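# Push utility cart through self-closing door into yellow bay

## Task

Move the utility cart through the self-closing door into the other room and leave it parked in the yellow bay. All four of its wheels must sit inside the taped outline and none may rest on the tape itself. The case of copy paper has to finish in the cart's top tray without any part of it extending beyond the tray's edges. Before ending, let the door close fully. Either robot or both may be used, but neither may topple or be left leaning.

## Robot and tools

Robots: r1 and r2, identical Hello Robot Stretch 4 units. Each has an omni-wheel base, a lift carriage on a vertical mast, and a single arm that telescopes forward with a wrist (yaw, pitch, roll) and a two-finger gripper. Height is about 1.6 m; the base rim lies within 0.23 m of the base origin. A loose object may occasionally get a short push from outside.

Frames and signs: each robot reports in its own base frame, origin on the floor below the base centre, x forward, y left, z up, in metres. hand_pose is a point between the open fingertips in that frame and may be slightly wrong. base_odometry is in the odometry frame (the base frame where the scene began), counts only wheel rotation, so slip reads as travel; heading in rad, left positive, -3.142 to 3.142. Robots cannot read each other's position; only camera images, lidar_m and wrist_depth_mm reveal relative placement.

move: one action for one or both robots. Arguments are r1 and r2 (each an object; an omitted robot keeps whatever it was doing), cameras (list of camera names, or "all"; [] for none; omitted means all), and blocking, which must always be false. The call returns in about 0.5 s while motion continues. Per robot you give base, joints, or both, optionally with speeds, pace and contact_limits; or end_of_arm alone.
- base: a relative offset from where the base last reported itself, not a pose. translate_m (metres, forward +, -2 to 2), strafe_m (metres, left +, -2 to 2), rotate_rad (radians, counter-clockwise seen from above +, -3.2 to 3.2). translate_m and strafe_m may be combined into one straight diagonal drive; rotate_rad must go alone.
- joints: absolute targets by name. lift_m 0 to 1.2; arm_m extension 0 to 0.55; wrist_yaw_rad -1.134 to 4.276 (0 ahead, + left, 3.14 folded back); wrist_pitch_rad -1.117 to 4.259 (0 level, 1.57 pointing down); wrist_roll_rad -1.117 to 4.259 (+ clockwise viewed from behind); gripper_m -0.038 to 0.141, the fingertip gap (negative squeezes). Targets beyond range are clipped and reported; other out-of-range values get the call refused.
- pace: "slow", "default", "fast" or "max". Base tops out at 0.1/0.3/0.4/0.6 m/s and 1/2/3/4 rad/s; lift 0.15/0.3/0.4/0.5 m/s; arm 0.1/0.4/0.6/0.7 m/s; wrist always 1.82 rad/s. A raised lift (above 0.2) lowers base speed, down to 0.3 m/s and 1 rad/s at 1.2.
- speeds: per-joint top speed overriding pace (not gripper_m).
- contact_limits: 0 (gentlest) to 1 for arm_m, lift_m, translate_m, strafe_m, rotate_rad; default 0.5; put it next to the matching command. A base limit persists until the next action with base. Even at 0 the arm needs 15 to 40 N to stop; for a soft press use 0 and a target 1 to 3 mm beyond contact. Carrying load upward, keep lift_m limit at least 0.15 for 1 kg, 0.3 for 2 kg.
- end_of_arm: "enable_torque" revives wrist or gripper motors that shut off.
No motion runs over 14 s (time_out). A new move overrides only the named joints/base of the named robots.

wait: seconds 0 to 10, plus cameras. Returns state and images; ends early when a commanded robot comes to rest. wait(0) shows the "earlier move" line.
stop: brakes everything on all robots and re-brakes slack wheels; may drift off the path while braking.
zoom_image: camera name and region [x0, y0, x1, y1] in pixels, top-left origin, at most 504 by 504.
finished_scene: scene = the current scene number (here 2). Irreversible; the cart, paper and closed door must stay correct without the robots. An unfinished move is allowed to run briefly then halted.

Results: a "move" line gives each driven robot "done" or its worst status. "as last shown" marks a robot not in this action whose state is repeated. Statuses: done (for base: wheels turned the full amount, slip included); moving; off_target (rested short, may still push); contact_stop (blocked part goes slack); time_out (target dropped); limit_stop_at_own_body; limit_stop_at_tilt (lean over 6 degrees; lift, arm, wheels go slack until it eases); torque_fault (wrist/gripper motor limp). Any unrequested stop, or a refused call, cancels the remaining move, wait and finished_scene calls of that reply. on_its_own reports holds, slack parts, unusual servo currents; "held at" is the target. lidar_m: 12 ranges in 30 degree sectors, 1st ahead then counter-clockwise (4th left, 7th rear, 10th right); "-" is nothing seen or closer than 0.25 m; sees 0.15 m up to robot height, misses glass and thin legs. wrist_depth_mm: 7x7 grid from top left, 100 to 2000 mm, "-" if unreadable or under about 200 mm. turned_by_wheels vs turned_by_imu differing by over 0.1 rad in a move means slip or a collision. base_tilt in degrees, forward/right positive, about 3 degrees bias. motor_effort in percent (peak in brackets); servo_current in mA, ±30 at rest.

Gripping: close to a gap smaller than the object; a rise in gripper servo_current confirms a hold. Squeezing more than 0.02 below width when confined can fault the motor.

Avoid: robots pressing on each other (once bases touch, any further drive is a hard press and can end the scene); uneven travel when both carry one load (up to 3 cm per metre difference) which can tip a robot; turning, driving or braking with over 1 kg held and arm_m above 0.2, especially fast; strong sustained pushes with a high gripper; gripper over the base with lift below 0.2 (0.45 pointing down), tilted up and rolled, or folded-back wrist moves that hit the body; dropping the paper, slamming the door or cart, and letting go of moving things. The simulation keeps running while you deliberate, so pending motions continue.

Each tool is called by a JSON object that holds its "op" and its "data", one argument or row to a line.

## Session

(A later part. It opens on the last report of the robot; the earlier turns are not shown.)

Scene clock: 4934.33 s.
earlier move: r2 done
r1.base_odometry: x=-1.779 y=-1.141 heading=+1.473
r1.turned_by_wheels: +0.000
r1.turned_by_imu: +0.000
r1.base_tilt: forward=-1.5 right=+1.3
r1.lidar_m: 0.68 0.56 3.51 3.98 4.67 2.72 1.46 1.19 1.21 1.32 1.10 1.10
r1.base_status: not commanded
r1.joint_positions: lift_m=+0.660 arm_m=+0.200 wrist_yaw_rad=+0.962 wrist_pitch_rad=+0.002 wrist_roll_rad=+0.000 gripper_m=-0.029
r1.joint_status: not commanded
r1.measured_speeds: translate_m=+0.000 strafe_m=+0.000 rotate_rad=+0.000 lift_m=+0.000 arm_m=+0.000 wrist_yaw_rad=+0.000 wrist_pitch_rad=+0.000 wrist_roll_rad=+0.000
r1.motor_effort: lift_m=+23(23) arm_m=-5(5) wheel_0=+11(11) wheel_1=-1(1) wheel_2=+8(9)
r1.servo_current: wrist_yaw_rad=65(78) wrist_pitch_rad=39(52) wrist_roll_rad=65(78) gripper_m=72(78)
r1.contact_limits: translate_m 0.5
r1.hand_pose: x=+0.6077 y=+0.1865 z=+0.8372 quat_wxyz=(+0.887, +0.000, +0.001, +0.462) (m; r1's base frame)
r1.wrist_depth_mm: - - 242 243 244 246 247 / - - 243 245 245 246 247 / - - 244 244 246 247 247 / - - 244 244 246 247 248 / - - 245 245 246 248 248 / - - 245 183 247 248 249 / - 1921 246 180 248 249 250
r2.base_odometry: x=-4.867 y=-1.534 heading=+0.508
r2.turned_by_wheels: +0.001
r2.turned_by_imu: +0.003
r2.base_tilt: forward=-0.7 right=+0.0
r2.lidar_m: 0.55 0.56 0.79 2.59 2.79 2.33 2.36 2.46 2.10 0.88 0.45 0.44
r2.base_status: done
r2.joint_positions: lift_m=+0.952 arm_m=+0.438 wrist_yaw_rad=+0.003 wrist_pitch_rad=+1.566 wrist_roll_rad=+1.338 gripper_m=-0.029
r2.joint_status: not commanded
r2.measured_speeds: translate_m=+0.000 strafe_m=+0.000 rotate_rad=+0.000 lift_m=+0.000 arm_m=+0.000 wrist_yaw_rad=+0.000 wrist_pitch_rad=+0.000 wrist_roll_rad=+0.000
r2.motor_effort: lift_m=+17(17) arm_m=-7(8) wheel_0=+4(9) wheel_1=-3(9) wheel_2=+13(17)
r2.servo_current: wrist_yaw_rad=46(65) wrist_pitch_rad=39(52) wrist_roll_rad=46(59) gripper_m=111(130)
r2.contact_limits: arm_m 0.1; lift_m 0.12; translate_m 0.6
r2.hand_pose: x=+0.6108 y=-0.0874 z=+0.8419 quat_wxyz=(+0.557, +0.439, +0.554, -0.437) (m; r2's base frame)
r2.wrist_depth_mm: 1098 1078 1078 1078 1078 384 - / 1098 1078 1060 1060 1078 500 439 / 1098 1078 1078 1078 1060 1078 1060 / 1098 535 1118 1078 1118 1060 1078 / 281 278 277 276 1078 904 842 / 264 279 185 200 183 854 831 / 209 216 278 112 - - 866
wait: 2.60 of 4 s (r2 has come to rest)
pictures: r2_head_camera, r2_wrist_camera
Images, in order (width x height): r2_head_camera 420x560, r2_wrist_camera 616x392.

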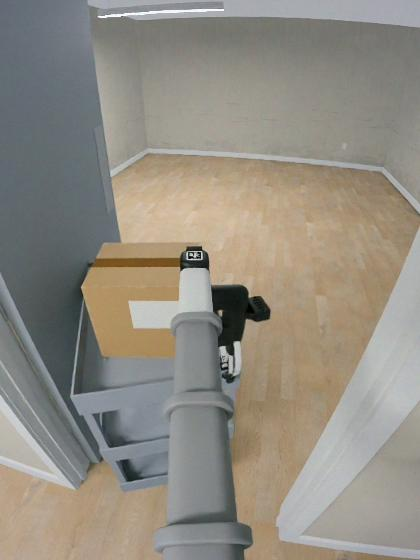

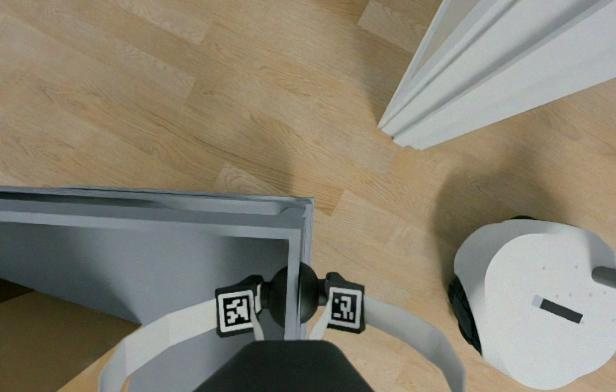

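{"op": "move", "data": {
  "r2": {"base": {"translate_m": -0.3}, "contact_limits": {"translate_m": 0.6}, "pace": "slow"},
  "cameras": [],
  "blocking": false
}}

{"op": "wait", "data": {
  "seconds": 5,
  "cameras": ["r2_wrist_camera", "r2_head_camera"]
}}

Scene clock: 4958.47 s.
move: r2 moving
r1.base_odometry: x=-1.779 y=-1.141 heading=+1.473
r1.turned_by_wheels: +0.000
r1.turned_by_imu: +0.000
r1.base_tilt: forward=-1.6 right=+1.2
r1.lidar_m: 0.65 0.56 3.51 3.94 4.67 2.70 1.40 1.20 1.18 1.31 1.12 1.11
r1.base_status: not commanded
r1.joint_positions: lift_m=+0.660 arm_m=+0.200 wrist_yaw_rad=+0.962 wrist_pitch_rad=+0.002 wrist_roll_rad=+0.000 gripper_m=-0.029
r1.joint_status: not commanded
r1.measured_speeds: translate_m=+0.000 strafe_m=+0.000 rotate_rad=+0.000 lift_m=+0.000 arm_m=+0.000 wrist_yaw_rad=+0.000 wrist_pitch_rad=+0.000 wrist_roll_rad=+0.000
r1.motor_effort: lift_m=+23(23) arm_m=-5(5) wheel_0=+10(11) wheel_1=+0(1) wheel_2=+8(8)
r1.servo_current: wrist_yaw_rad=33(59) wrist_pitch_rad=39(52) wrist_roll_rad=46(59) gripper_m=72(78)
r1.contact_limits: translate_m 0.5
r1.hand_pose: x=+0.6077 y=+0.1865 z=+0.8372 quat_wxyz=(+0.887, +0.000, +0.001, +0.462) (m; r1's base frame)
r1.wrist_depth_mm: - - 242 244 245 245 247 / - - 243 244 246 246 246 / - - 243 245 246 247 247 / - - 244 245 247 247 248 / - - 245 245 246 248 249 / - - 244 183 247 248 249 / - 1921 246 180 248 249 250
r2.base_odometry: x=-4.878 y=-1.540 heading=+0.509
r2.turned_by_wheels: +0.001
r2.turned_by_imu: +0.002
r2.base_tilt: forward=-0.6 right=+0.0
r2.lidar_m: 0.56 0.58 0.82 2.60 2.73 2.36 2.36 2.43 2.09 0.90 0.47 0.46
r2.base_status: translate_m moving
r2.joint_positions: lift_m=+0.952 arm_m=+0.438 wrist_yaw_rad=+0.003 wrist_pitch_rad=+1.566 wrist_roll_rad=+1.338 gripper_m=-0.029
r2.joint_status: not commanded
r2.measured_speeds: translate_m=-0.049 strafe_m=+0.000 rotate_rad=+0.003 lift_m=+0.000 arm_m=+0.000 wrist_yaw_rad=+0.000 wrist_pitch_rad=-0.002 wrist_roll_rad=+0.000
r2.motor_effort: lift_m=+17(17) arm_m=-7(7) wheel_0=-2(5) wheel_1=-4(6) wheel_2=+17(18)
r2.servo_current: wrist_yaw_rad=52(52) wrist_pitch_rad=39(46) wrist_roll_rad=59(59) gripper_m=117(117)
r2.contact_limits: arm_m 0.1; lift_m 0.12; translate_m 0.6
r2.hand_pose: x=+0.6108 y=-0.0874 z=+0.8419 quat_wxyz=(+0.557, +0.439, +0.554, -0.437) (m; r2's base frame)
r2.wrist_depth_mm: 1098 1098 1060 1060 1060 392 - / 1118 1078 1098 1060 1078 484 442 / 1098 1098 1098 1098 1060 1060 1060 / 878 539 1098 1078 1078 1078 1060 / 281 279 276 1078 1078 946 842 / 265 278 185 200 185 854 854 / 211 160 281 112 - 842 842
pictures: none
No camera images: "cameras" was empty.

Scene clock: 4962.23 s.
earlier move: r2 done
r1.base_odometry: x=-1.779 y=-1.141 heading=+1.473
r1.turned_by_wheels: +0.000
r1.turned_by_imu: +0.000
r1.base_tilt: forward=-1.6 right=+1.2
r1.lidar_m: 0.69 0.57 3.50 3.94 4.66 2.74 1.46 1.19 1.20 1.33 1.11 1.08
r1.base_status: not commanded
r1.joint_positions: lift_m=+0.660 arm_m=+0.200 wrist_yaw_rad=+0.962 wrist_pitch_rad=+0.002 wrist_roll_rad=+0.000 gripper_m=-0.029
r1.joint_status: not commanded
r1.measured_speeds: translate_m=+0.000 strafe_m=+0.000 rotate_rad=+0.000 lift_m=+0.000 arm_m=+0.000 wrist_yaw_rad=+0.000 wrist_pitch_rad=+0.000 wrist_roll_rad=+0.000
r1.motor_effort: lift_m=+23(23) arm_m=-4(5) wheel_0=+11(11) wheel_1=+0(1) wheel_2=+8(9)
r1.servo_current: wrist_yaw_rad=39(72) wrist_pitch_rad=39(52) wrist_roll_rad=59(65) gripper_m=72(78)
r1.contact_limits: translate_m 0.5
r1.hand_pose: x=+0.6077 y=+0.1865 z=+0.8372 quat_wxyz=(+0.887, +0.000, +0.001, +0.462) (m; r1's base frame)
r1.wrist_depth_mm: - - 242 244 244 245 246 / - - 243 244 245 246 246 / - - 243 244 246 247 248 / - - 245 245 246 248 248 / - - 245 246 247 248 249 / - - 245 183 246 249 248 / - 1921 246 180 247 248 249
r2.base_odometry: x=-5.129 y=-1.680 heading=+0.509
r2.turned_by_wheels: +0.000
r2.turned_by_imu: +0.004
r2.base_tilt: forward=-0.7 right=+0.0
r2.lidar_m: 0.55 0.55 1.42 2.67 2.42 2.05 2.06 2.37 2.01 1.43 0.82 0.69
r2.base_status: done
r2.joint_positions: lift_m=+0.952 arm_m=+0.438 wrist_yaw_rad=+0.003 wrist_pitch_rad=+1.566 wrist_roll_rad=+1.338 gripper_m=-0.029
r2.joint_status: not commanded
r2.measured_speeds: translate_m=+0.000 strafe_m=+0.000 rotate_rad=+0.000 lift_m=+0.000 arm_m=+0.000 wrist_yaw_rad=+0.000 wrist_pitch_rad=+0.000 wrist_roll_rad=+0.000
r2.motor_effort: lift_m=+17(17) arm_m=-8(8) wheel_0=+4(11) wheel_1=-1(6) wheel_2=+12(20)
r2.servo_current: wrist_yaw_rad=46(59) wrist_pitch_rad=46(52) wrist_roll_rad=39(59) gripper_m=111(117)
r2.contact_limits: arm_m 0.1; lift_m 0.12; translate_m 0.6
r2.hand_pose: x=+0.6108 y=-0.0874 z=+0.8419 quat_wxyz=(+0.557, +0.439, +0.554, -0.437) (m; r2's base frame)
r2.wrist_depth_mm: 1098 1098 1078 442 1042 1060 1025 / 1098 1098 1078 842 1078 1078 1060 / 1098 1098 1098 1078 1060 1060 1060 / 1118 1098 1098 1098 1078 1078 1060 / 279 279 229 1098 1078 917 842 / 281 278 185 202 182 842 854 / 238 230 277 112 - - 854
wait: 3.77 of 5 s (r2 has come to rest)
pictures: r2_head_camera, r2_wrist_camera
Images, in order (width x height): r2_head_camera 420x560, r2_wrist_camera 616x392.

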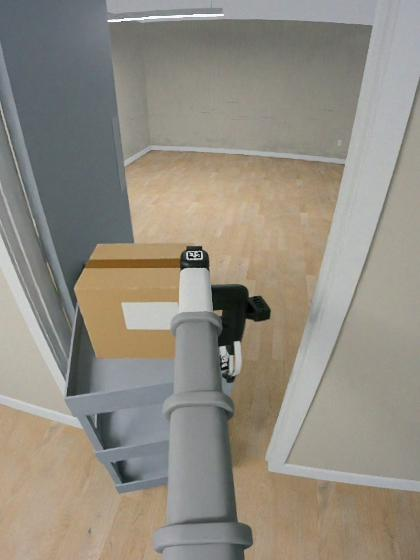

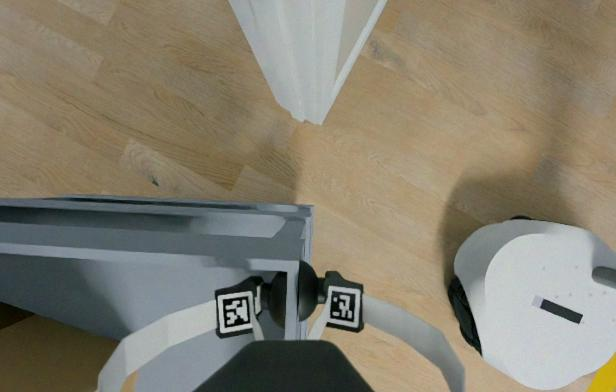

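{"op": "zoom_image", "data": {
  "camera": "r2_wrist_camera",
  "region": [180, 160, 432, 392]
}}

{"op": "wait", "data": {
  "seconds": 0,
  "cameras": ["r2_head_left_camera", "r2_head_right_camera"]
}}

Scaled by 2.000.

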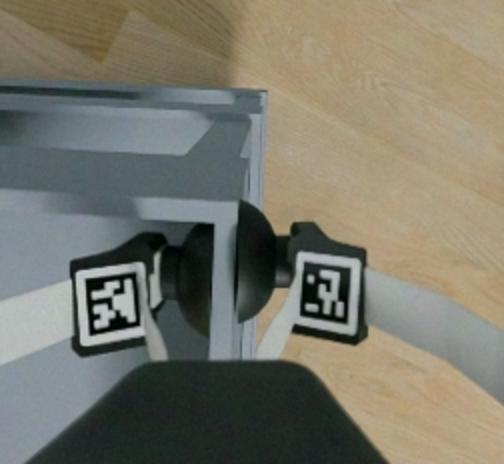

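Scene clock: 4967.97 s.
r1.base_odometry: x=-1.779 y=-1.141 heading=+1.473
r1.turned_by_wheels: +0.000
r1.turned_by_imu: +0.000
r1.base_tilt: forward=-1.6 right=+1.2
r1.lidar_m: 0.67 0.58 3.52 3.99 4.68 2.68 1.44 1.21 1.20 1.34 1.13 1.10
r1.base_status: not commanded
r1.joint_positions: lift_m=+0.660 arm_m=+0.200 wrist_yaw_rad=+0.962 wrist_pitch_rad=+0.002 wrist_roll_rad=+0.000 gripper_m=-0.029
r1.joint_status: not commanded
r1.measured_speeds: translate_m=+0.000 strafe_m=+0.000 rotate_rad=+0.000 lift_m=+0.000 arm_m=+0.000 wrist_yaw_rad=+0.000 wrist_pitch_rad=+0.000 wrist_roll_rad=+0.000
r1.motor_effort: lift_m=+23(23) arm_m=-5(5) wheel_0=+11(11) wheel_1=-1(1) wheel_2=+9(9)
r1.servo_current: wrist_yaw_rad=39(72) wrist_pitch_rad=39(52) wrist_roll_rad=20(65) gripper_m=65(78)
r1.contact_limits: translate_m 0.5
r1.hand_pose: x=+0.6077 y=+0.1865 z=+0.8372 quat_wxyz=(+0.887, +0.000, +0.001, +0.462) (m; r1's base frame)
r1.wrist_depth_mm: - - 243 244 245 245 246 / - - 243 245 244 247 247 / - - 244 244 246 248 246 / - - 244 245 246 247 248 / - - 245 246 247 249 249 / - - 245 183 247 248 249 / - 1921 246 180 248 248 249
r2.base_odometry: x=-5.129 y=-1.680 heading=+0.509
r2.turned_by_wheels: +0.000
r2.turned_by_imu: +0.000
r2.base_tilt: forward=-0.7 right=+0.0
r2.lidar_m: 0.57 0.55 1.42 2.66 2.40 2.06 2.07 2.39 2.00 1.47 0.81 0.69
r2.base_status: done
r2.joint_positions: lift_m=+0.952 arm_m=+0.438 wrist_yaw_rad=+0.003 wrist_pitch_rad=+1.566 wrist_roll_rad=+1.338 gripper_m=-0.029
r2.joint_status: not commanded
r2.measured_speeds: translate_m=+0.000 strafe_m=+0.000 rotate_rad=+0.000 lift_m=+0.000 arm_m=+0.000 wrist_yaw_rad=+0.000 wrist_pitch_rad=+0.000 wrist_roll_rad=+0.000
r2.motor_effort: lift_m=+17(17) arm_m=-8(8) wheel_0=+4(11) wheel_1=-2(6) wheel_2=+12(20)
r2.servo_current: wrist_yaw_rad=52(59) wrist_pitch_rad=46(52) wrist_roll_rad=52(59) gripper_m=104(117)
r2.contact_limits: arm_m 0.1; lift_m 0.12; translate_m 0.6
r2.hand_pose: x=+0.6108 y=-0.0874 z=+0.8419 quat_wxyz=(+0.557, +0.439, +0.554, -0.437) (m; r2's base frame)
r2.wrist_depth_mm: 1118 1078 1078 449 1060 1060 1060 / 1098 1098 1078 842 1078 1060 1042 / 1098 1098 1098 1078 1078 1060 1060 / 1118 1098 1078 1078 1078 1060 1078 / 281 279 227 1098 1078 904 866 / 282 281 184 202 182 854 854 / 238 231 279 112 - - 854
pictures: r2_head_left_camera, r2_head_right_camera
Images, in order (width x height): r2_head_left_camera 420x672, r2_head_right_camera 420x672.

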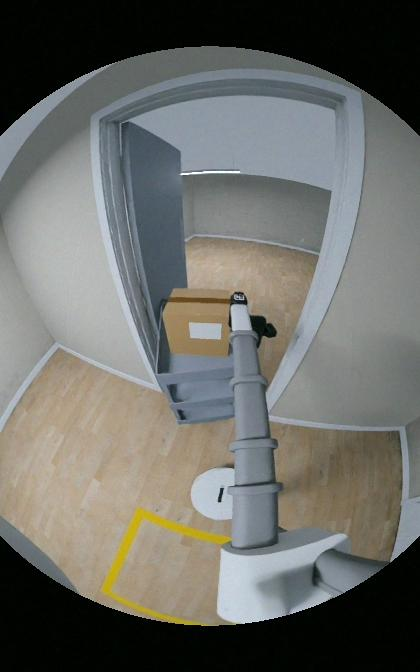

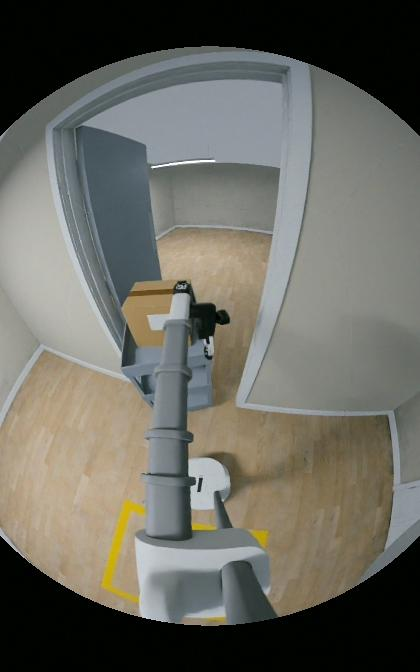

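{"op": "move", "data": {
  "r2": {"base": {"translate_m": -0.318, "strafe_m": -0.0915}, "contact_limits": {"translate_m": 0.6}, "pace": "slow"},
  "cameras": [],
  "blocking": false
}}

{"op": "wait", "data": {
  "seconds": 5,
  "cameras": ["r2_wrist_camera", "r2_head_camera", "r2_head_left_camera"]
}}

Scene clock: 4989.90 s.
move: r2 moving
r1.base_odometry: x=-1.779 y=-1.141 heading=+1.473
r1.turned_by_wheels: +0.000
r1.turned_by_imu: +0.000
r1.base_tilt: forward=-1.6 right=+1.2
r1.lidar_m: 0.65 0.58 3.51 4.01 4.66 2.70 1.46 1.20 1.20 1.35 1.11 1.10
r1.base_status: not commanded
r1.joint_positions: lift_m=+0.660 arm_m=+0.200 wrist_yaw_rad=+0.962 wrist_pitch_rad=+0.002 wrist_roll_rad=+0.000 gripper_m=-0.029
r1.joint_status: not commanded
r1.measured_speeds: translate_m=+0.000 strafe_m=+0.000 rotate_rad=+0.000 lift_m=+0.000 arm_m=+0.000 wrist_yaw_rad=+0.000 wrist_pitch_rad=+0.000 wrist_roll_rad=+0.000
r1.motor_effort: lift_m=+23(23) arm_m=-4(5) wheel_0=+11(11) wheel_1=-1(1) wheel_2=+8(8)
r1.servo_current: wrist_yaw_rad=59(59) wrist_pitch_rad=46(46) wrist_roll_rad=39(65) gripper_m=78(78)
r1.contact_limits: translate_m 0.5
r1.hand_pose: x=+0.6077 y=+0.1865 z=+0.8372 quat_wxyz=(+0.887, +0.000, +0.001, +0.462) (m; r1's base frame)
r1.wrist_depth_mm: - - 242 244 245 245 247 / - - 243 245 245 246 247 / - - 244 245 245 247 247 / - - 245 245 247 247 248 / - - 244 246 247 247 248 / - - 245 183 248 248 249 / - 1921 246 180 248 249 250
r2.base_odometry: x=-5.138 y=-1.689 heading=+0.511
r2.turned_by_wheels: +0.002
r2.turned_by_imu: +0.002
r2.base_tilt: forward=-0.7 right=+0.0
r2.lidar_m: 0.57 0.58 1.43 2.67 2.41 2.04 2.07 2.38 2.02 1.44 0.79 0.71
r2.base_status: translate_m moving; strafe_m moving
r2.joint_positions: lift_m=+0.952 arm_m=+0.438 wrist_yaw_rad=+0.003 wrist_pitch_rad=+1.566 wrist_roll_rad=+1.338 gripper_m=-0.029
r2.joint_status: not commanded
r2.measured_speeds: translate_m=-0.050 strafe_m=-0.013 rotate_rad=+0.001 lift_m=+0.000 arm_m=+0.000 wrist_yaw_rad=+0.000 wrist_pitch_rad=+0.000 wrist_roll_rad=+0.000
r2.motor_effort: lift_m=+17(17) arm_m=-7(8) wheel_0=+0(8) wheel_1=-6(6) wheel_2=+20(20)
r2.servo_current: wrist_yaw_rad=39(52) wrist_pitch_rad=46(52) wrist_roll_rad=46(52) gripper_m=111(117)
r2.contact_limits: arm_m 0.1; lift_m 0.12; translate_m 0.6
r2.hand_pose: x=+0.6108 y=-0.0874 z=+0.8419 quat_wxyz=(+0.557, +0.439, +0.554, -0.437) (m; r2's base frame)
r2.wrist_depth_mm: 1098 1098 1098 455 1060 1060 1042 / 1118 1098 1078 854 1060 1060 1078 / 1098 1098 1098 1098 1078 1078 1060 / 1098 1098 1078 1078 1078 1078 1060 / 281 279 229 418 1078 917 831 / 281 281 186 201 1060 842 854 / 237 243 279 112 - 854 854
pictures: none
No camera images: "cameras" was empty.

Scene clock: 4993.97 s.
earlier move: r2 done
r1.base_odometry: x=-1.779 y=-1.141 heading=+1.473
r1.turned_by_wheels: +0.000
r1.turned_by_imu: +0.000
r1.base_tilt: forward=-1.6 right=+1.3
r1.lidar_m: 0.65 0.58 3.50 3.97 4.65 2.74 1.44 1.20 1.18 1.32 1.10 1.11
r1.base_status: not commanded
r1.joint_positions: lift_m=+0.660 arm_m=+0.200 wrist_yaw_rad=+0.962 wrist_pitch_rad=+0.002 wrist_roll_rad=+0.000 gripper_m=-0.029
r1.joint_status: not commanded
r1.measured_speeds: translate_m=+0.000 strafe_m=+0.000 rotate_rad=+0.000 lift_m=+0.000 arm_m=+0.000 wrist_yaw_rad=+0.000 wrist_pitch_rad=+0.000 wrist_roll_rad=+0.000
r1.motor_effort: lift_m=+23(23) arm_m=-5(5) wheel_0=+11(11) wheel_1=+0(1) wheel_2=+8(9)
r1.servo_current: wrist_yaw_rad=52(78) wrist_pitch_rad=33(52) wrist_roll_rad=65(65) gripper_m=65(78)
r1.contact_limits: translate_m 0.5
r1.hand_pose: x=+0.6077 y=+0.1865 z=+0.8372 quat_wxyz=(+0.887, +0.000, +0.001, +0.462) (m; r1's base frame)
r1.wrist_depth_mm: - - 242 243 245 246 247 / - - 243 244 245 246 247 / - - 244 246 246 247 248 / - - 245 245 246 247 249 / - - 245 246 247 248 249 / - - 245 183 247 249 249 / - 1921 246 180 248 249 250
r2.base_odometry: x=-5.361 y=-1.915 heading=+0.510
r2.turned_by_wheels: +0.000
r2.turned_by_imu: +0.004
r2.base_tilt: forward=-0.7 right=+0.0
r2.lidar_m: 0.49 0.48 1.98 2.85 2.11 1.78 1.77 2.08 1.85 1.82 1.16 0.94
r2.base_status: done
r2.joint_positions: lift_m=+0.952 arm_m=+0.438 wrist_yaw_rad=+0.003 wrist_pitch_rad=+1.567 wrist_roll_rad=+1.337 gripper_m=-0.029
r2.joint_status: not commanded
r2.measured_speeds: translate_m=+0.000 strafe_m=+0.000 rotate_rad=+0.000 lift_m=+0.000 arm_m=+0.000 wrist_yaw_rad=+0.000 wrist_pitch_rad=+0.000 wrist_roll_rad=+0.000
r2.motor_effort: lift_m=+17(17) arm_m=-7(8) wheel_0=+5(10) wheel_1=-1(6) wheel_2=+11(22)
r2.servo_current: wrist_yaw_rad=39(65) wrist_pitch_rad=46(52) wrist_roll_rad=39(59) gripper_m=111(117)
r2.contact_limits: arm_m 0.1; lift_m 0.12; translate_m 0.6
r2.hand_pose: x=+0.6103 y=-0.0874 z=+0.8419 quat_wxyz=(+0.557, +0.438, +0.555, -0.437) (m; r2's base frame)
r2.wrist_depth_mm: - - 1042 1078 1078 1060 1078 / 1078 1098 1098 1078 1060 1078 1060 / 1098 1098 1078 1078 1042 1060 1060 / 1098 1098 1060 1118 1078 1078 1060 / 1098 535 245 257 1098 891 866 / 277 278 186 204 181 854 866 / 277 277 278 112 1078 866 866
wait: 4.07 of 5 s (r2 has come to rest)
pictures: r2_head_camera, r2_head_left_camera, r2_wrist_camera
Images, in order (width x height): r2_head_camera 420x560, r2_head_left_camera 420x672, r2_wrist_camera 616x392.

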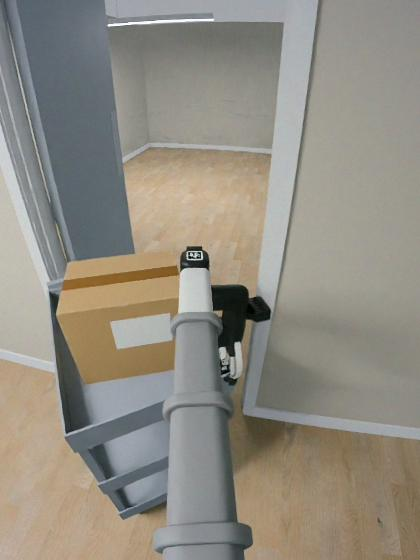

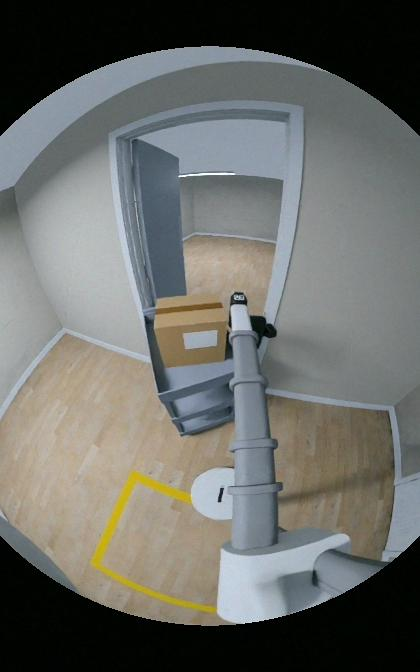

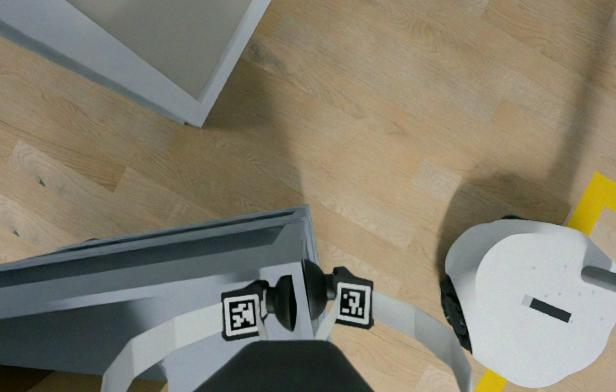

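{"op": "zoom_image", "data": {
  "camera": "r2_wrist_camera",
  "region": [180, 180, 432, 392]
}}

{"op": "zoom_image", "data": {
  "camera": "r2_head_left_camera",
  "region": [80, 260, 320, 520]
}}

Scaled by 2.000.

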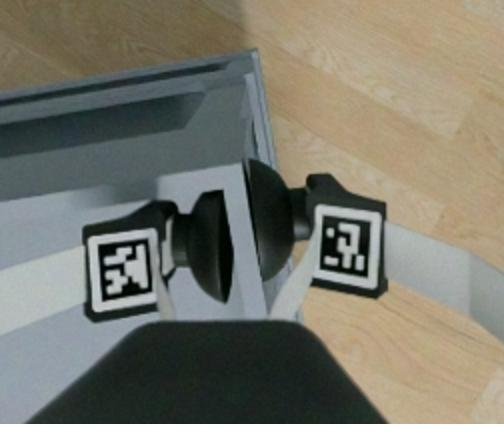

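Scaled by 1.938 from the camera's 420x672 image, which has a finer 600x960 frame.

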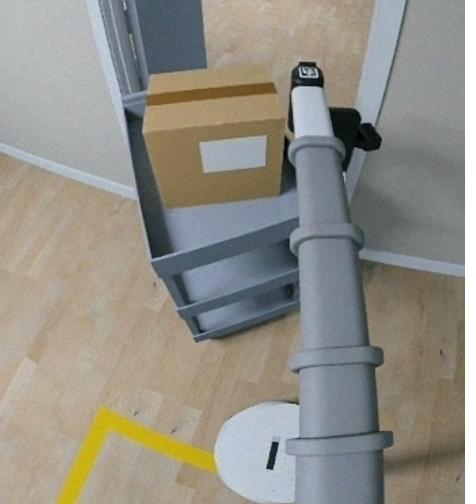

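{"op": "zoom_image", "data": {
  "camera": "r2_head_camera",
  "region": [0, 220, 200, 460]
}}

{"op": "wait", "data": {
  "seconds": 0,
  "cameras": ["r2_head_right_camera", "r1_head_camera", "r1_head_left_camera"]
}}

Scaled by 2.100 from the camera's 420x560 image, which has a finer 1200x1600 frame.

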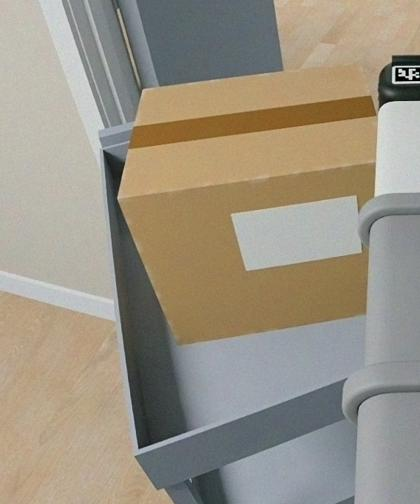

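Scene clock: 5014.53 s.
r1.base_odometry: x=-1.779 y=-1.141 heading=+1.473
r1.turned_by_wheels: +0.000
r1.turned_by_imu: +0.000
r1.base_tilt: forward=-1.6 right=+1.3
r1.lidar_m: 0.69 0.57 3.49 4.00 4.67 2.72 1.44 1.20 1.17 1.33 1.12 1.09
r1.base_status: not commanded
r1.joint_positions: lift_m=+0.660 arm_m=+0.200 wrist_yaw_rad=+0.962 wrist_pitch_rad=+0.002 wrist_roll_rad=+0.000 gripper_m=-0.029
r1.joint_status: not commanded
r1.measured_speeds: translate_m=+0.000 strafe_m=+0.000 rotate_rad=+0.000 lift_m=+0.000 arm_m=+0.000 wrist_yaw_rad=+0.000 wrist_pitch_rad=+0.000 wrist_roll_rad=+0.000
r1.motor_effort: lift_m=+23(23) arm_m=-4(5) wheel_0=+11(11) wheel_1=-1(1) wheel_2=+8(9)
r1.servo_current: wrist_yaw_rad=52(78) wrist_pitch_rad=59(52) wrist_roll_rad=52(65) gripper_m=72(78)
r1.contact_limits: translate_m 0.5
r1.hand_pose: x=+0.6077 y=+0.1865 z=+0.8372 quat_wxyz=(+0.887, +0.000, +0.001, +0.462) (m; r1's base frame)
r1.wrist_depth_mm: - - 243 243 244 245 246 / - - 243 244 245 246 247 / - - 243 246 246 247 247 / - - 244 245 246 247 249 / - - 244 246 247 248 249 / - - 245 183 247 248 249 / - 1921 246 180 248 249 250
r2.base_odometry: x=-5.361 y=-1.915 heading=+0.510
r2.turned_by_wheels: +0.000
r2.turned_by_imu: +0.000
r2.base_tilt: forward=-0.6 right=+0.0
r2.lidar_m: 0.51 0.49 1.97 2.81 2.10 1.77 1.79 2.09 1.85 1.84 1.14 0.97
r2.base_status: done
r2.joint_positions: lift_m=+0.952 arm_m=+0.438 wrist_yaw_rad=+0.003 wrist_pitch_rad=+1.567 wrist_roll_rad=+1.337 gripper_m=-0.029
r2.joint_status: not commanded
r2.measured_speeds: translate_m=+0.000 strafe_m=+0.000 rotate_rad=+0.000 lift_m=+0.000 arm_m=+0.000 wrist_yaw_rad=+0.000 wrist_pitch_rad=+0.000 wrist_roll_rad=+0.000
r2.motor_effort: lift_m=+17(17) arm_m=-7(8) wheel_0=+5(10) wheel_1=-1(6) wheel_2=+10(22)
r2.servo_current: wrist_yaw_rad=52(65) wrist_pitch_rad=39(52) wrist_roll_rad=52(59) gripper_m=111(117)
r2.contact_limits: arm_m 0.1; lift_m 0.12; translate_m 0.6
r2.hand_pose: x=+0.6103 y=-0.0874 z=+0.8419 quat_wxyz=(+0.557, +0.438, +0.555, -0.437) (m; r2's base frame)
r2.wrist_depth_mm: - - 1042 1078 1078 1078 1060 / 1078 1078 1078 1060 1078 1078 1060 / 1098 1078 1078 1078 1098 1060 1078 / 1060 1078 1078 1098 1078 1078 1078 / 1098 535 245 258 1098 878 866 / 278 277 186 205 182 878 878 / 279 278 277 112 1098 866 891
pictures: r1_head_camera, r1_head_left_camera, r2_head_right_camera
Images, in order (width x height): r1_head_camera 420x560, r1_head_left_camera 420x672, r2_head_right_camera 420x672.

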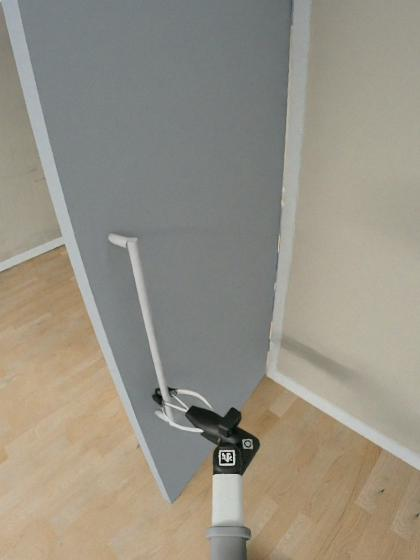

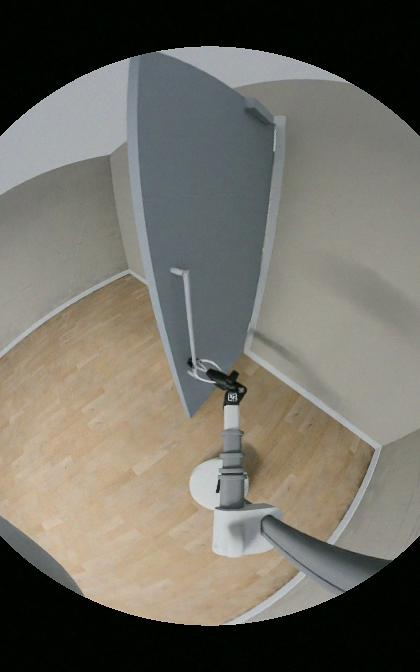

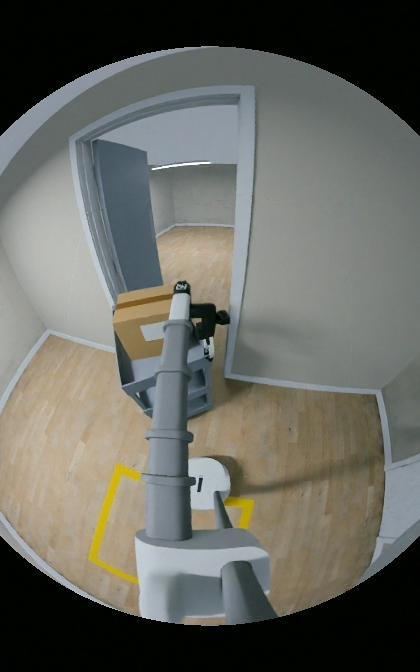

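{"op": "move", "data": {
  "r2": {"joints": {"gripper_m": 0.1}},
  "cameras": [],
  "blocking": false
}}

{"op": "wait", "data": {
  "seconds": 1.5,
  "cameras": []
}}

{"op": "move", "data": {
  "r2": {"joints": {"lift_m": 1.04}},
  "cameras": [],
  "blocking": false
}}

{"op": "wait", "data": {
  "seconds": 1.5,
  "cameras": ["r2_wrist_camera", "r2_head_camera"]
}}

Scene clock: 5070.50 s.
move: r2 moving
r1.base_odometry: x=-1.779 y=-1.141 heading=+1.473
r1.turned_by_wheels: +0.000
r1.turned_by_imu: +0.000
r1.base_tilt: forward=-1.6 right=+1.3
r1.lidar_m: 0.69 0.56 3.52 3.96 4.66 2.69 1.44 1.21 1.19 1.36 1.11 1.11
r1.base_status: not commanded
r1.joint_positions: lift_m=+0.660 arm_m=+0.200 wrist_yaw_rad=+0.962 wrist_pitch_rad=+0.002 wrist_roll_rad=+0.000 gripper_m=-0.029
r1.joint_status: not commanded
r1.measured_speeds: translate_m=+0.000 strafe_m=+0.000 rotate_rad=+0.000 lift_m=+0.000 arm_m=+0.000 wrist_yaw_rad=+0.000 wrist_pitch_rad=+0.000 wrist_roll_rad=+0.000
r1.motor_effort: lift_m=+23(23) arm_m=-5(5) wheel_0=+11(11) wheel_1=-1(1) wheel_2=+8(9)
r1.servo_current: wrist_yaw_rad=59(65) wrist_pitch_rad=46(46) wrist_roll_rad=59(65) gripper_m=72(72)
r1.contact_limits: translate_m 0.5
r1.hand_pose: x=+0.6077 y=+0.1865 z=+0.8372 quat_wxyz=(+0.887, +0.000, +0.001, +0.462) (m; r1's base frame)
r1.wrist_depth_mm: - - 243 243 244 246 247 / - - 243 244 245 247 247 / - - 243 245 246 247 248 / - - 245 245 246 247 248 / - - 245 246 247 249 248 / - - 245 183 247 248 249 / - 1921 245 180 248 249 249
r2.base_odometry: x=-5.361 y=-1.915 heading=+0.510
r2.turned_by_wheels: +0.000
r2.turned_by_imu: +0.000
r2.base_tilt: forward=-0.7 right=+0.0
r2.lidar_m: 0.50 0.47 1.98 2.81 2.06 1.76 1.79 2.06 1.86 1.85 1.14 0.95
r2.base_status: not commanded
r2.joint_positions: lift_m=+0.952 arm_m=+0.438 wrist_yaw_rad=+0.003 wrist_pitch_rad=+1.567 wrist_roll_rad=+1.337 gripper_m=-0.003
r2.joint_status: gripper_m moving
r2.measured_speeds: translate_m=+0.000 strafe_m=+0.000 rotate_rad=+0.000 lift_m=+0.000 arm_m=+0.000 wrist_yaw_rad=+0.000 wrist_pitch_rad=+0.000 wrist_roll_rad=+0.000
r2.motor_effort: lift_m=+17(17) arm_m=-7(7) wheel_0=+5(5) wheel_1=-1(2) wheel_2=+11(11)
r2.servo_current: wrist_yaw_rad=46(52) wrist_pitch_rad=46(46) wrist_roll_rad=52(59) gripper_m=91(124)
r2.contact_limits: arm_m 0.1; lift_m 0.12; translate_m 0.6
r2.hand_pose: x=+0.6103 y=-0.0874 z=+0.8419 quat_wxyz=(+0.557, +0.438, +0.555, -0.437) (m; r2's base frame)
r2.wrist_depth_mm: - - 1025 1060 1060 1098 1078 / 1078 1098 1078 1098 1078 1060 1078 / 1098 1078 1098 1042 1060 1060 1078 / 1118 1078 1098 1078 1078 1098 1060 / 1098 525 247 296 1098 891 866 / 279 279 190 204 185 878 878 / 282 279 279 112 - - 866
pictures: none
No camera images: "cameras" was empty.

Scene clock: 5071.97 s.
earlier move: r2 done
r1.base_odometry: x=-1.779 y=-1.141 heading=+1.473
r1.turned_by_wheels: +0.000
r1.turned_by_imu: +0.000
r1.base_tilt: forward=-1.5 right=+1.2
r1.lidar_m: 0.69 0.57 3.51 4.00 4.65 2.69 1.45 1.20 1.18 1.33 1.09 1.11
r1.base_status: not commanded
r1.joint_positions: lift_m=+0.660 arm_m=+0.200 wrist_yaw_rad=+0.962 wrist_pitch_rad=+0.002 wrist_roll_rad=+0.000 gripper_m=-0.029
r1.joint_status: not commanded
r1.measured_speeds: translate_m=+0.000 strafe_m=+0.000 rotate_rad=+0.000 lift_m=+0.000 arm_m=+0.000 wrist_yaw_rad=+0.000 wrist_pitch_rad=+0.000 wrist_roll_rad=+0.000
r1.motor_effort: lift_m=+23(23) arm_m=-4(5) wheel_0=+11(11) wheel_1=-1(1) wheel_2=+8(9)
r1.servo_current: wrist_yaw_rad=59(72) wrist_pitch_rad=39(46) wrist_roll_rad=39(65) gripper_m=72(78)
r1.contact_limits: translate_m 0.5
r1.hand_pose: x=+0.6077 y=+0.1865 z=+0.8372 quat_wxyz=(+0.887, +0.000, +0.001, +0.462) (m; r1's base frame)
r1.wrist_depth_mm: - - 242 244 245 246 247 / - - 244 245 245 246 247 / - - 243 244 246 248 246 / - - 244 245 247 247 248 / - - 245 246 247 248 249 / - - 245 182 247 248 248 / - 1921 246 181 247 249 249
r2.base_odometry: x=-5.361 y=-1.915 heading=+0.510
r2.turned_by_wheels: +0.000
r2.turned_by_imu: +0.000
r2.base_tilt: forward=-0.7 right=+0.0
r2.lidar_m: 0.48 0.49 1.99 2.83 2.06 1.77 1.77 2.10 1.85 1.86 1.15 0.96
r2.base_status: not commanded
r2.joint_positions: lift_m=+0.952 arm_m=+0.438 wrist_yaw_rad=+0.001 wrist_pitch_rad=+1.571 wrist_roll_rad=+1.337 gripper_m=+0.100
r2.joint_status: all done
r2.measured_speeds: translate_m=+0.000 strafe_m=+0.000 rotate_rad=+0.000 lift_m=+0.000 arm_m=+0.000 wrist_yaw_rad=+0.000 wrist_pitch_rad=+0.000 wrist_roll_rad=+0.000
r2.motor_effort: lift_m=+17(17) arm_m=-6(7) wheel_0=+5(5) wheel_1=-1(2) wheel_2=+8(11)
r2.servo_current: wrist_yaw_rad=52(59) wrist_pitch_rad=46(46) wrist_roll_rad=39(59) gripper_m=52(124)
r2.contact_limits: arm_m 0.1; lift_m 0.12; translate_m 0.6
r2.hand_pose: x=+0.6090 y=-0.0874 z=+0.8419 quat_wxyz=(+0.555, +0.438, +0.555, -0.438) (m; r2's base frame)
r2.wrist_depth_mm: - - 1078 1060 1060 1060 1060 / 1078 809 1098 1078 1078 1078 1060 / 1060 1042 1078 1078 1098 1078 1060 / 1078 1060 1078 1098 1078 1098 1098 / 1078 521 235 1118 1078 866 866 / 274 274 198 276 196 866 866 / 274 274 277 112 1118 891 878
wait: 1.47 of 1.5 s (r2 has come to rest)
pictures: none
No camera images: "cameras" was empty.

Scene clock: 5072.47 s.
move: r2 moving
r1.base_odometry: x=-1.779 y=-1.141 heading=+1.473
r1.turned_by_wheels: +0.000
r1.turned_by_imu: +0.000
r1.base_tilt: forward=-1.6 right=+1.2
r1.lidar_m: 0.66 0.57 3.52 3.99 4.68 2.66 1.47 1.19 1.20 1.32 1.09 1.10
r1.base_status: not commanded
r1.joint_positions: lift_m=+0.660 arm_m=+0.200 wrist_yaw_rad=+0.962 wrist_pitch_rad=+0.002 wrist_roll_rad=+0.000 gripper_m=-0.029
r1.joint_status: not commanded
r1.measured_speeds: translate_m=+0.000 strafe_m=+0.000 rotate_rad=+0.000 lift_m=+0.000 arm_m=+0.000 wrist_yaw_rad=+0.000 wrist_pitch_rad=+0.000 wrist_roll_rad=+0.000
r1.motor_effort: lift_m=+23(23) arm_m=-5(5) wheel_0=+10(11) wheel_1=+0(1) wheel_2=+8(8)
r1.servo_current: wrist_yaw_rad=46(59) wrist_pitch_rad=39(46) wrist_roll_rad=59(59) gripper_m=65(72)
r1.contact_limits: translate_m 0.5
r1.hand_pose: x=+0.6077 y=+0.1865 z=+0.8372 quat_wxyz=(+0.887, +0.000, +0.001, +0.462) (m; r1's base frame)
r1.wrist_depth_mm: - - 242 243 245 246 246 / - - 243 244 245 246 247 / - - 244 244 245 247 248 / - - 244 245 246 247 248 / - - 244 246 247 248 248 / - - 245 183 247 248 249 / - 1921 246 180 248 248 250
r2.base_odometry: x=-5.361 y=-1.915 heading=+0.510
r2.turned_by_wheels: +0.000
r2.turned_by_imu: +0.000
r2.base_tilt: forward=-0.7 right=+0.1
r2.lidar_m: 0.50 0.48 1.99 2.83 2.07 1.77 1.78 2.11 1.84 1.84 1.13 0.96
r2.base_status: not commanded
r2.joint_positions: lift_m=+0.990 arm_m=+0.438 wrist_yaw_rad=+0.001 wrist_pitch_rad=+1.571 wrist_roll_rad=+1.336 gripper_m=+0.100
r2.joint_status: lift_m moving
r2.measured_speeds: translate_m=+0.000 strafe_m=+0.000 rotate_rad=+0.000 lift_m=+0.146 arm_m=+0.000 wrist_yaw_rad=+0.000 wrist_pitch_rad=+0.000 wrist_roll_rad=-0.001
r2.motor_effort: lift_m=+22(26) arm_m=-5(6) wheel_0=+5(5) wheel_1=-1(2) wheel_2=+9(9)
r2.servo_current: wrist_yaw_rad=46(52) wrist_pitch_rad=46(46) wrist_roll_rad=39(59) gripper_m=52(52)
r2.contact_limits: arm_m 0.1; translate_m 0.6
r2.hand_pose: x=+0.6090 y=-0.0874 z=+0.8795 quat_wxyz=(+0.555, +0.438, +0.555, -0.438) (m; r2's base frame)
r2.wrist_depth_mm: - - 1078 1118 1098 1118 1098 / 1098 854 1118 1098 1098 1078 1098 / 1098 1098 1138 1098 1098 1118 1118 / 1118 1118 1118 1118 1118 1118 1118 / 1098 283 285 1098 1118 917 904 / 309 309 202 309 200 917 904 / 298 289 309 112 1118 946 904
pictures: none
No camera images: "cameras" was empty.

Scene clock: 5073.33 s.
earlier move: r2 done
r1.base_odometry: x=-1.779 y=-1.141 heading=+1.473
r1.turned_by_wheels: +0.000
r1.turned_by_imu: +0.000
r1.base_tilt: forward=-1.6 right=+1.3
r1.lidar_m: 0.63 0.55 3.51 3.97 4.66 2.74 1.42 1.19 1.21 1.37 1.12 1.11
r1.base_status: not commanded
r1.joint_positions: lift_m=+0.660 arm_m=+0.200 wrist_yaw_rad=+0.962 wrist_pitch_rad=+0.002 wrist_roll_rad=+0.000 gripper_m=-0.029
r1.joint_status: not commanded
r1.measured_speeds: translate_m=+0.000 strafe_m=+0.000 rotate_rad=+0.000 lift_m=+0.000 arm_m=+0.000 wrist_yaw_rad=+0.000 wrist_pitch_rad=+0.000 wrist_roll_rad=+0.000
r1.motor_effort: lift_m=+23(23) arm_m=-5(5) wheel_0=+11(11) wheel_1=+0(1) wheel_2=+8(9)
r1.servo_current: wrist_yaw_rad=46(59) wrist_pitch_rad=33(46) wrist_roll_rad=52(65) gripper_m=72(78)
r1.contact_limits: translate_m 0.5
r1.hand_pose: x=+0.6077 y=+0.1865 z=+0.8372 quat_wxyz=(+0.887, +0.000, +0.001, +0.462) (m; r1's base frame)
r1.wrist_depth_mm: - - 242 244 245 245 246 / - - 243 245 245 245 247 / - - 243 245 246 247 247 / - - 244 245 246 248 249 / - - 245 246 246 248 248 / - - 245 183 248 248 249 / - 1921 246 180 248 249 249
r2.base_odometry: x=-5.361 y=-1.915 heading=+0.510
r2.turned_by_wheels: +0.000
r2.turned_by_imu: +0.000
r2.base_tilt: forward=-0.7 right=+0.1
r2.lidar_m: 0.50 0.48 1.97 2.83 2.09 1.76 1.78 2.08 1.86 1.82 1.14 0.96
r2.base_status: not commanded
r2.joint_positions: lift_m=+1.040 arm_m=+0.438 wrist_yaw_rad=+0.001 wrist_pitch_rad=+1.571 wrist_roll_rad=+1.336 gripper_m=+0.100
r2.joint_status: all done
r2.measured_speeds: translate_m=+0.000 strafe_m=+0.000 rotate_rad=+0.000 lift_m=+0.000 arm_m=+0.000 wrist_yaw_rad=+0.000 wrist_pitch_rad=+0.000 wrist_roll_rad=+0.000
r2.motor_effort: lift_m=+21(26) arm_m=-5(6) wheel_0=+2(5) wheel_1=-1(2) wheel_2=+5(9)
r2.servo_current: wrist_yaw_rad=39(59) wrist_pitch_rad=46(46) wrist_roll_rad=46(59) gripper_m=52(52)
r2.contact_limits: arm_m 0.1; translate_m 0.6
r2.hand_pose: x=+0.6090 y=-0.0874 z=+0.9295 quat_wxyz=(+0.555, +0.438, +0.555, -0.438) (m; r2's base frame)
r2.wrist_depth_mm: - - - 1182 1160 1182 1138 / 1182 768 1160 1160 1182 1138 1182 / 1182 1182 1160 1160 1160 1160 1182 / 1182 1160 1160 1182 1160 1160 1160 / 1182 683 364 1160 1160 946 946 / 368 366 200 364 200 946 960 / 315 306 368 112 1182 1182 1182
wait: 0.87 of 1.5 s (r2 has come to rest)
pictures: r2_head_camera, r2_wrist_camera
Images, in order (width x height): r2_head_camera 420x560, r2_wrist_camera 616x392.

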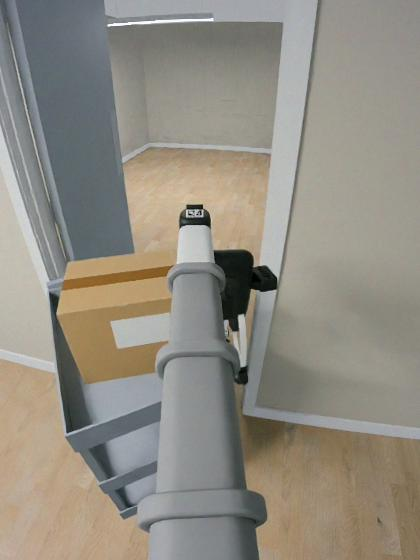

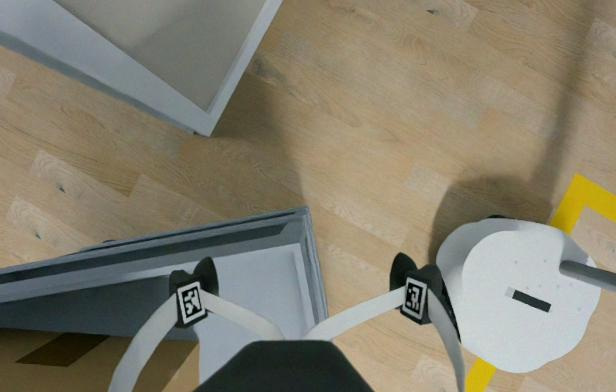

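{"op": "move", "data": {
  "r2": {"base": {"translate_m": -0.065, "strafe_m": 0.131}, "joints": {"wrist_roll_rad": 1.142, "gripper_m": 0.08}, "contact_limits": {"strafe_m": 0.3}, "pace": "slow"},
  "cameras": [],
  "blocking": false
}}

{"op": "wait", "data": {
  "seconds": 4,
  "cameras": ["r2_wrist_camera"]
}}

Scene clock: 5091.93 s.
move: r2 moving
r1.base_odometry: x=-1.779 y=-1.141 heading=+1.473
r1.turned_by_wheels: +0.000
r1.turned_by_imu: +0.000
r1.base_tilt: forward=-1.6 right=+1.3
r1.lidar_m: 0.67 0.57 3.48 3.98 4.66 2.70 1.45 1.20 1.18 1.33 1.11 1.11
r1.base_status: not commanded
r1.joint_positions: lift_m=+0.660 arm_m=+0.200 wrist_yaw_rad=+0.962 wrist_pitch_rad=+0.002 wrist_roll_rad=+0.000 gripper_m=-0.029
r1.joint_status: not commanded
r1.measured_speeds: translate_m=+0.000 strafe_m=+0.000 rotate_rad=+0.000 lift_m=+0.000 arm_m=+0.000 wrist_yaw_rad=+0.000 wrist_pitch_rad=+0.000 wrist_roll_rad=+0.000
r1.motor_effort: lift_m=+23(23) arm_m=-4(5) wheel_0=+10(11) wheel_1=-1(1) wheel_2=+8(9)
r1.servo_current: wrist_yaw_rad=65(72) wrist_pitch_rad=46(46) wrist_roll_rad=46(52) gripper_m=65(78)
r1.contact_limits: translate_m 0.5
r1.hand_pose: x=+0.6077 y=+0.1865 z=+0.8372 quat_wxyz=(+0.887, +0.000, +0.001, +0.462) (m; r1's base frame)
r1.wrist_depth_mm: - - 243 244 244 246 246 / - - 243 244 245 247 247 / - - 244 244 246 247 247 / - - 245 245 246 247 248 / - - 245 246 247 248 248 / - - 245 182 247 248 249 / - 1921 246 180 247 249 250
r2.base_odometry: x=-5.372 y=-1.908 heading=+0.510
r2.turned_by_wheels: +0.001
r2.turned_by_imu: +0.001
r2.base_tilt: forward=-0.7 right=+0.1
r2.lidar_m: 0.49 0.47 2.02 2.80 2.08 1.76 1.76 2.06 1.84 1.84 1.13 0.96
r2.base_status: translate_m moving; strafe_m moving
r2.joint_positions: lift_m=+1.040 arm_m=+0.438 wrist_yaw_rad=+0.001 wrist_pitch_rad=+1.571 wrist_roll_rad=+1.145 gripper_m=+0.091
r2.joint_status: wrist_roll_rad moving; gripper_m moving
r2.measured_speeds: translate_m=-0.022 strafe_m=+0.044 rotate_rad=+0.000 lift_m=+0.000 arm_m=+0.000 wrist_yaw_rad=+0.000 wrist_pitch_rad=+0.000 wrist_roll_rad=-0.055
r2.motor_effort: lift_m=+21(21) arm_m=-6(6) wheel_0=-9(9) wheel_1=+7(8) wheel_2=+9(9)
r2.servo_current: wrist_yaw_rad=46(59) wrist_pitch_rad=46(46) wrist_roll_rad=33(78) gripper_m=72(85)
r2.contact_limits: arm_m 0.1; strafe_m 0.3
r2.hand_pose: x=+0.6090 y=-0.0874 z=+0.9295 quat_wxyz=(+0.594, +0.383, +0.595, -0.383) (m; r2's base frame)
r2.wrist_depth_mm: 1160 634 - 1182 1160 1182 1160 / 1182 1160 1160 1160 1160 1182 1138 / 1182 1160 1182 1160 1138 1138 1160 / 1160 1160 1160 1205 1160 1182 1160 / 368 366 364 364 1160 1160 1160 / 296 338 198 366 203 931 946 / 231 250 368 112 1182 960 946
pictures: none
No camera images: "cameras" was empty.

Scene clock: 5094.17 s.
earlier move: r2 done
r1.base_odometry: x=-1.779 y=-1.141 heading=+1.473
r1.turned_by_wheels: +0.000
r1.turned_by_imu: +0.000
r1.base_tilt: forward=-1.6 right=+1.3
r1.lidar_m: 0.65 0.56 3.52 3.98 4.67 2.70 1.44 1.20 1.20 1.34 1.12 1.10
r1.base_status: not commanded
r1.joint_positions: lift_m=+0.660 arm_m=+0.200 wrist_yaw_rad=+0.962 wrist_pitch_rad=+0.002 wrist_roll_rad=+0.000 gripper_m=-0.029
r1.joint_status: not commanded
r1.measured_speeds: translate_m=+0.000 strafe_m=+0.000 rotate_rad=+0.000 lift_m=+0.000 arm_m=+0.000 wrist_yaw_rad=+0.000 wrist_pitch_rad=+0.000 wrist_roll_rad=+0.000
r1.motor_effort: lift_m=+23(23) arm_m=-4(5) wheel_0=+11(11) wheel_1=-1(1) wheel_2=+8(9)
r1.servo_current: wrist_yaw_rad=52(78) wrist_pitch_rad=52(52) wrist_roll_rad=33(65) gripper_m=72(85)
r1.contact_limits: translate_m 0.5
r1.hand_pose: x=+0.6077 y=+0.1865 z=+0.8372 quat_wxyz=(+0.887, +0.000, +0.001, +0.462) (m; r1's base frame)
r1.wrist_depth_mm: - - 242 244 244 245 247 / - - 242 244 245 246 248 / - - 244 245 246 247 248 / - - 245 245 246 247 248 / - - 245 246 247 248 248 / - - 245 182 247 249 249 / - 1921 246 180 248 249 249
r2.base_odometry: x=-5.482 y=-1.833 heading=+0.510
r2.turned_by_wheels: +0.000
r2.turned_by_imu: +0.000
r2.base_tilt: forward=-0.7 right=+0.0
r2.lidar_m: 0.50 0.50 2.17 2.75 1.97 1.69 1.70 1.95 1.97 1.95 1.24 0.65
r2.base_status: done
r2.joint_positions: lift_m=+1.040 arm_m=+0.438 wrist_yaw_rad=+0.001 wrist_pitch_rad=+1.571 wrist_roll_rad=+1.144 gripper_m=+0.080
r2.joint_status: all done
r2.measured_speeds: translate_m=+0.000 strafe_m=+0.000 rotate_rad=+0.000 lift_m=+0.000 arm_m=+0.000 wrist_yaw_rad=+0.000 wrist_pitch_rad=+0.000 wrist_roll_rad=+0.000
r2.motor_effort: lift_m=+21(21) arm_m=-6(6) wheel_0=-3(10) wheel_1=+6(8) wheel_2=+5(9)
r2.servo_current: wrist_yaw_rad=52(65) wrist_pitch_rad=39(46) wrist_roll_rad=39(78) gripper_m=52(85)
r2.contact_limits: arm_m 0.1; strafe_m 0.3
r2.hand_pose: x=+0.6090 y=-0.0874 z=+0.9295 quat_wxyz=(+0.595, +0.382, +0.595, -0.383) (m; r2's base frame)
r2.wrist_depth_mm: 1160 1160 991 1182 1160 1182 1160 / 342 343 347 1182 1160 1160 1160 / 366 364 362 1182 1160 1160 1160 / 186 279 364 1182 1182 1160 1138 / 194 306 364 1182 1182 1138 1182 / 205 300 198 1205 199 946 946 / 222 297 368 112 1182 946 946
wait: 2.23 of 4 s (r2 has come to rest)
pictures: r2_wrist_camera
Images, in order (width x height): r2_wrist_camera 616x392.

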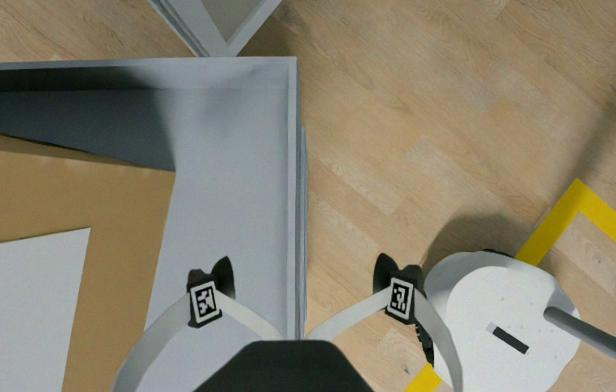

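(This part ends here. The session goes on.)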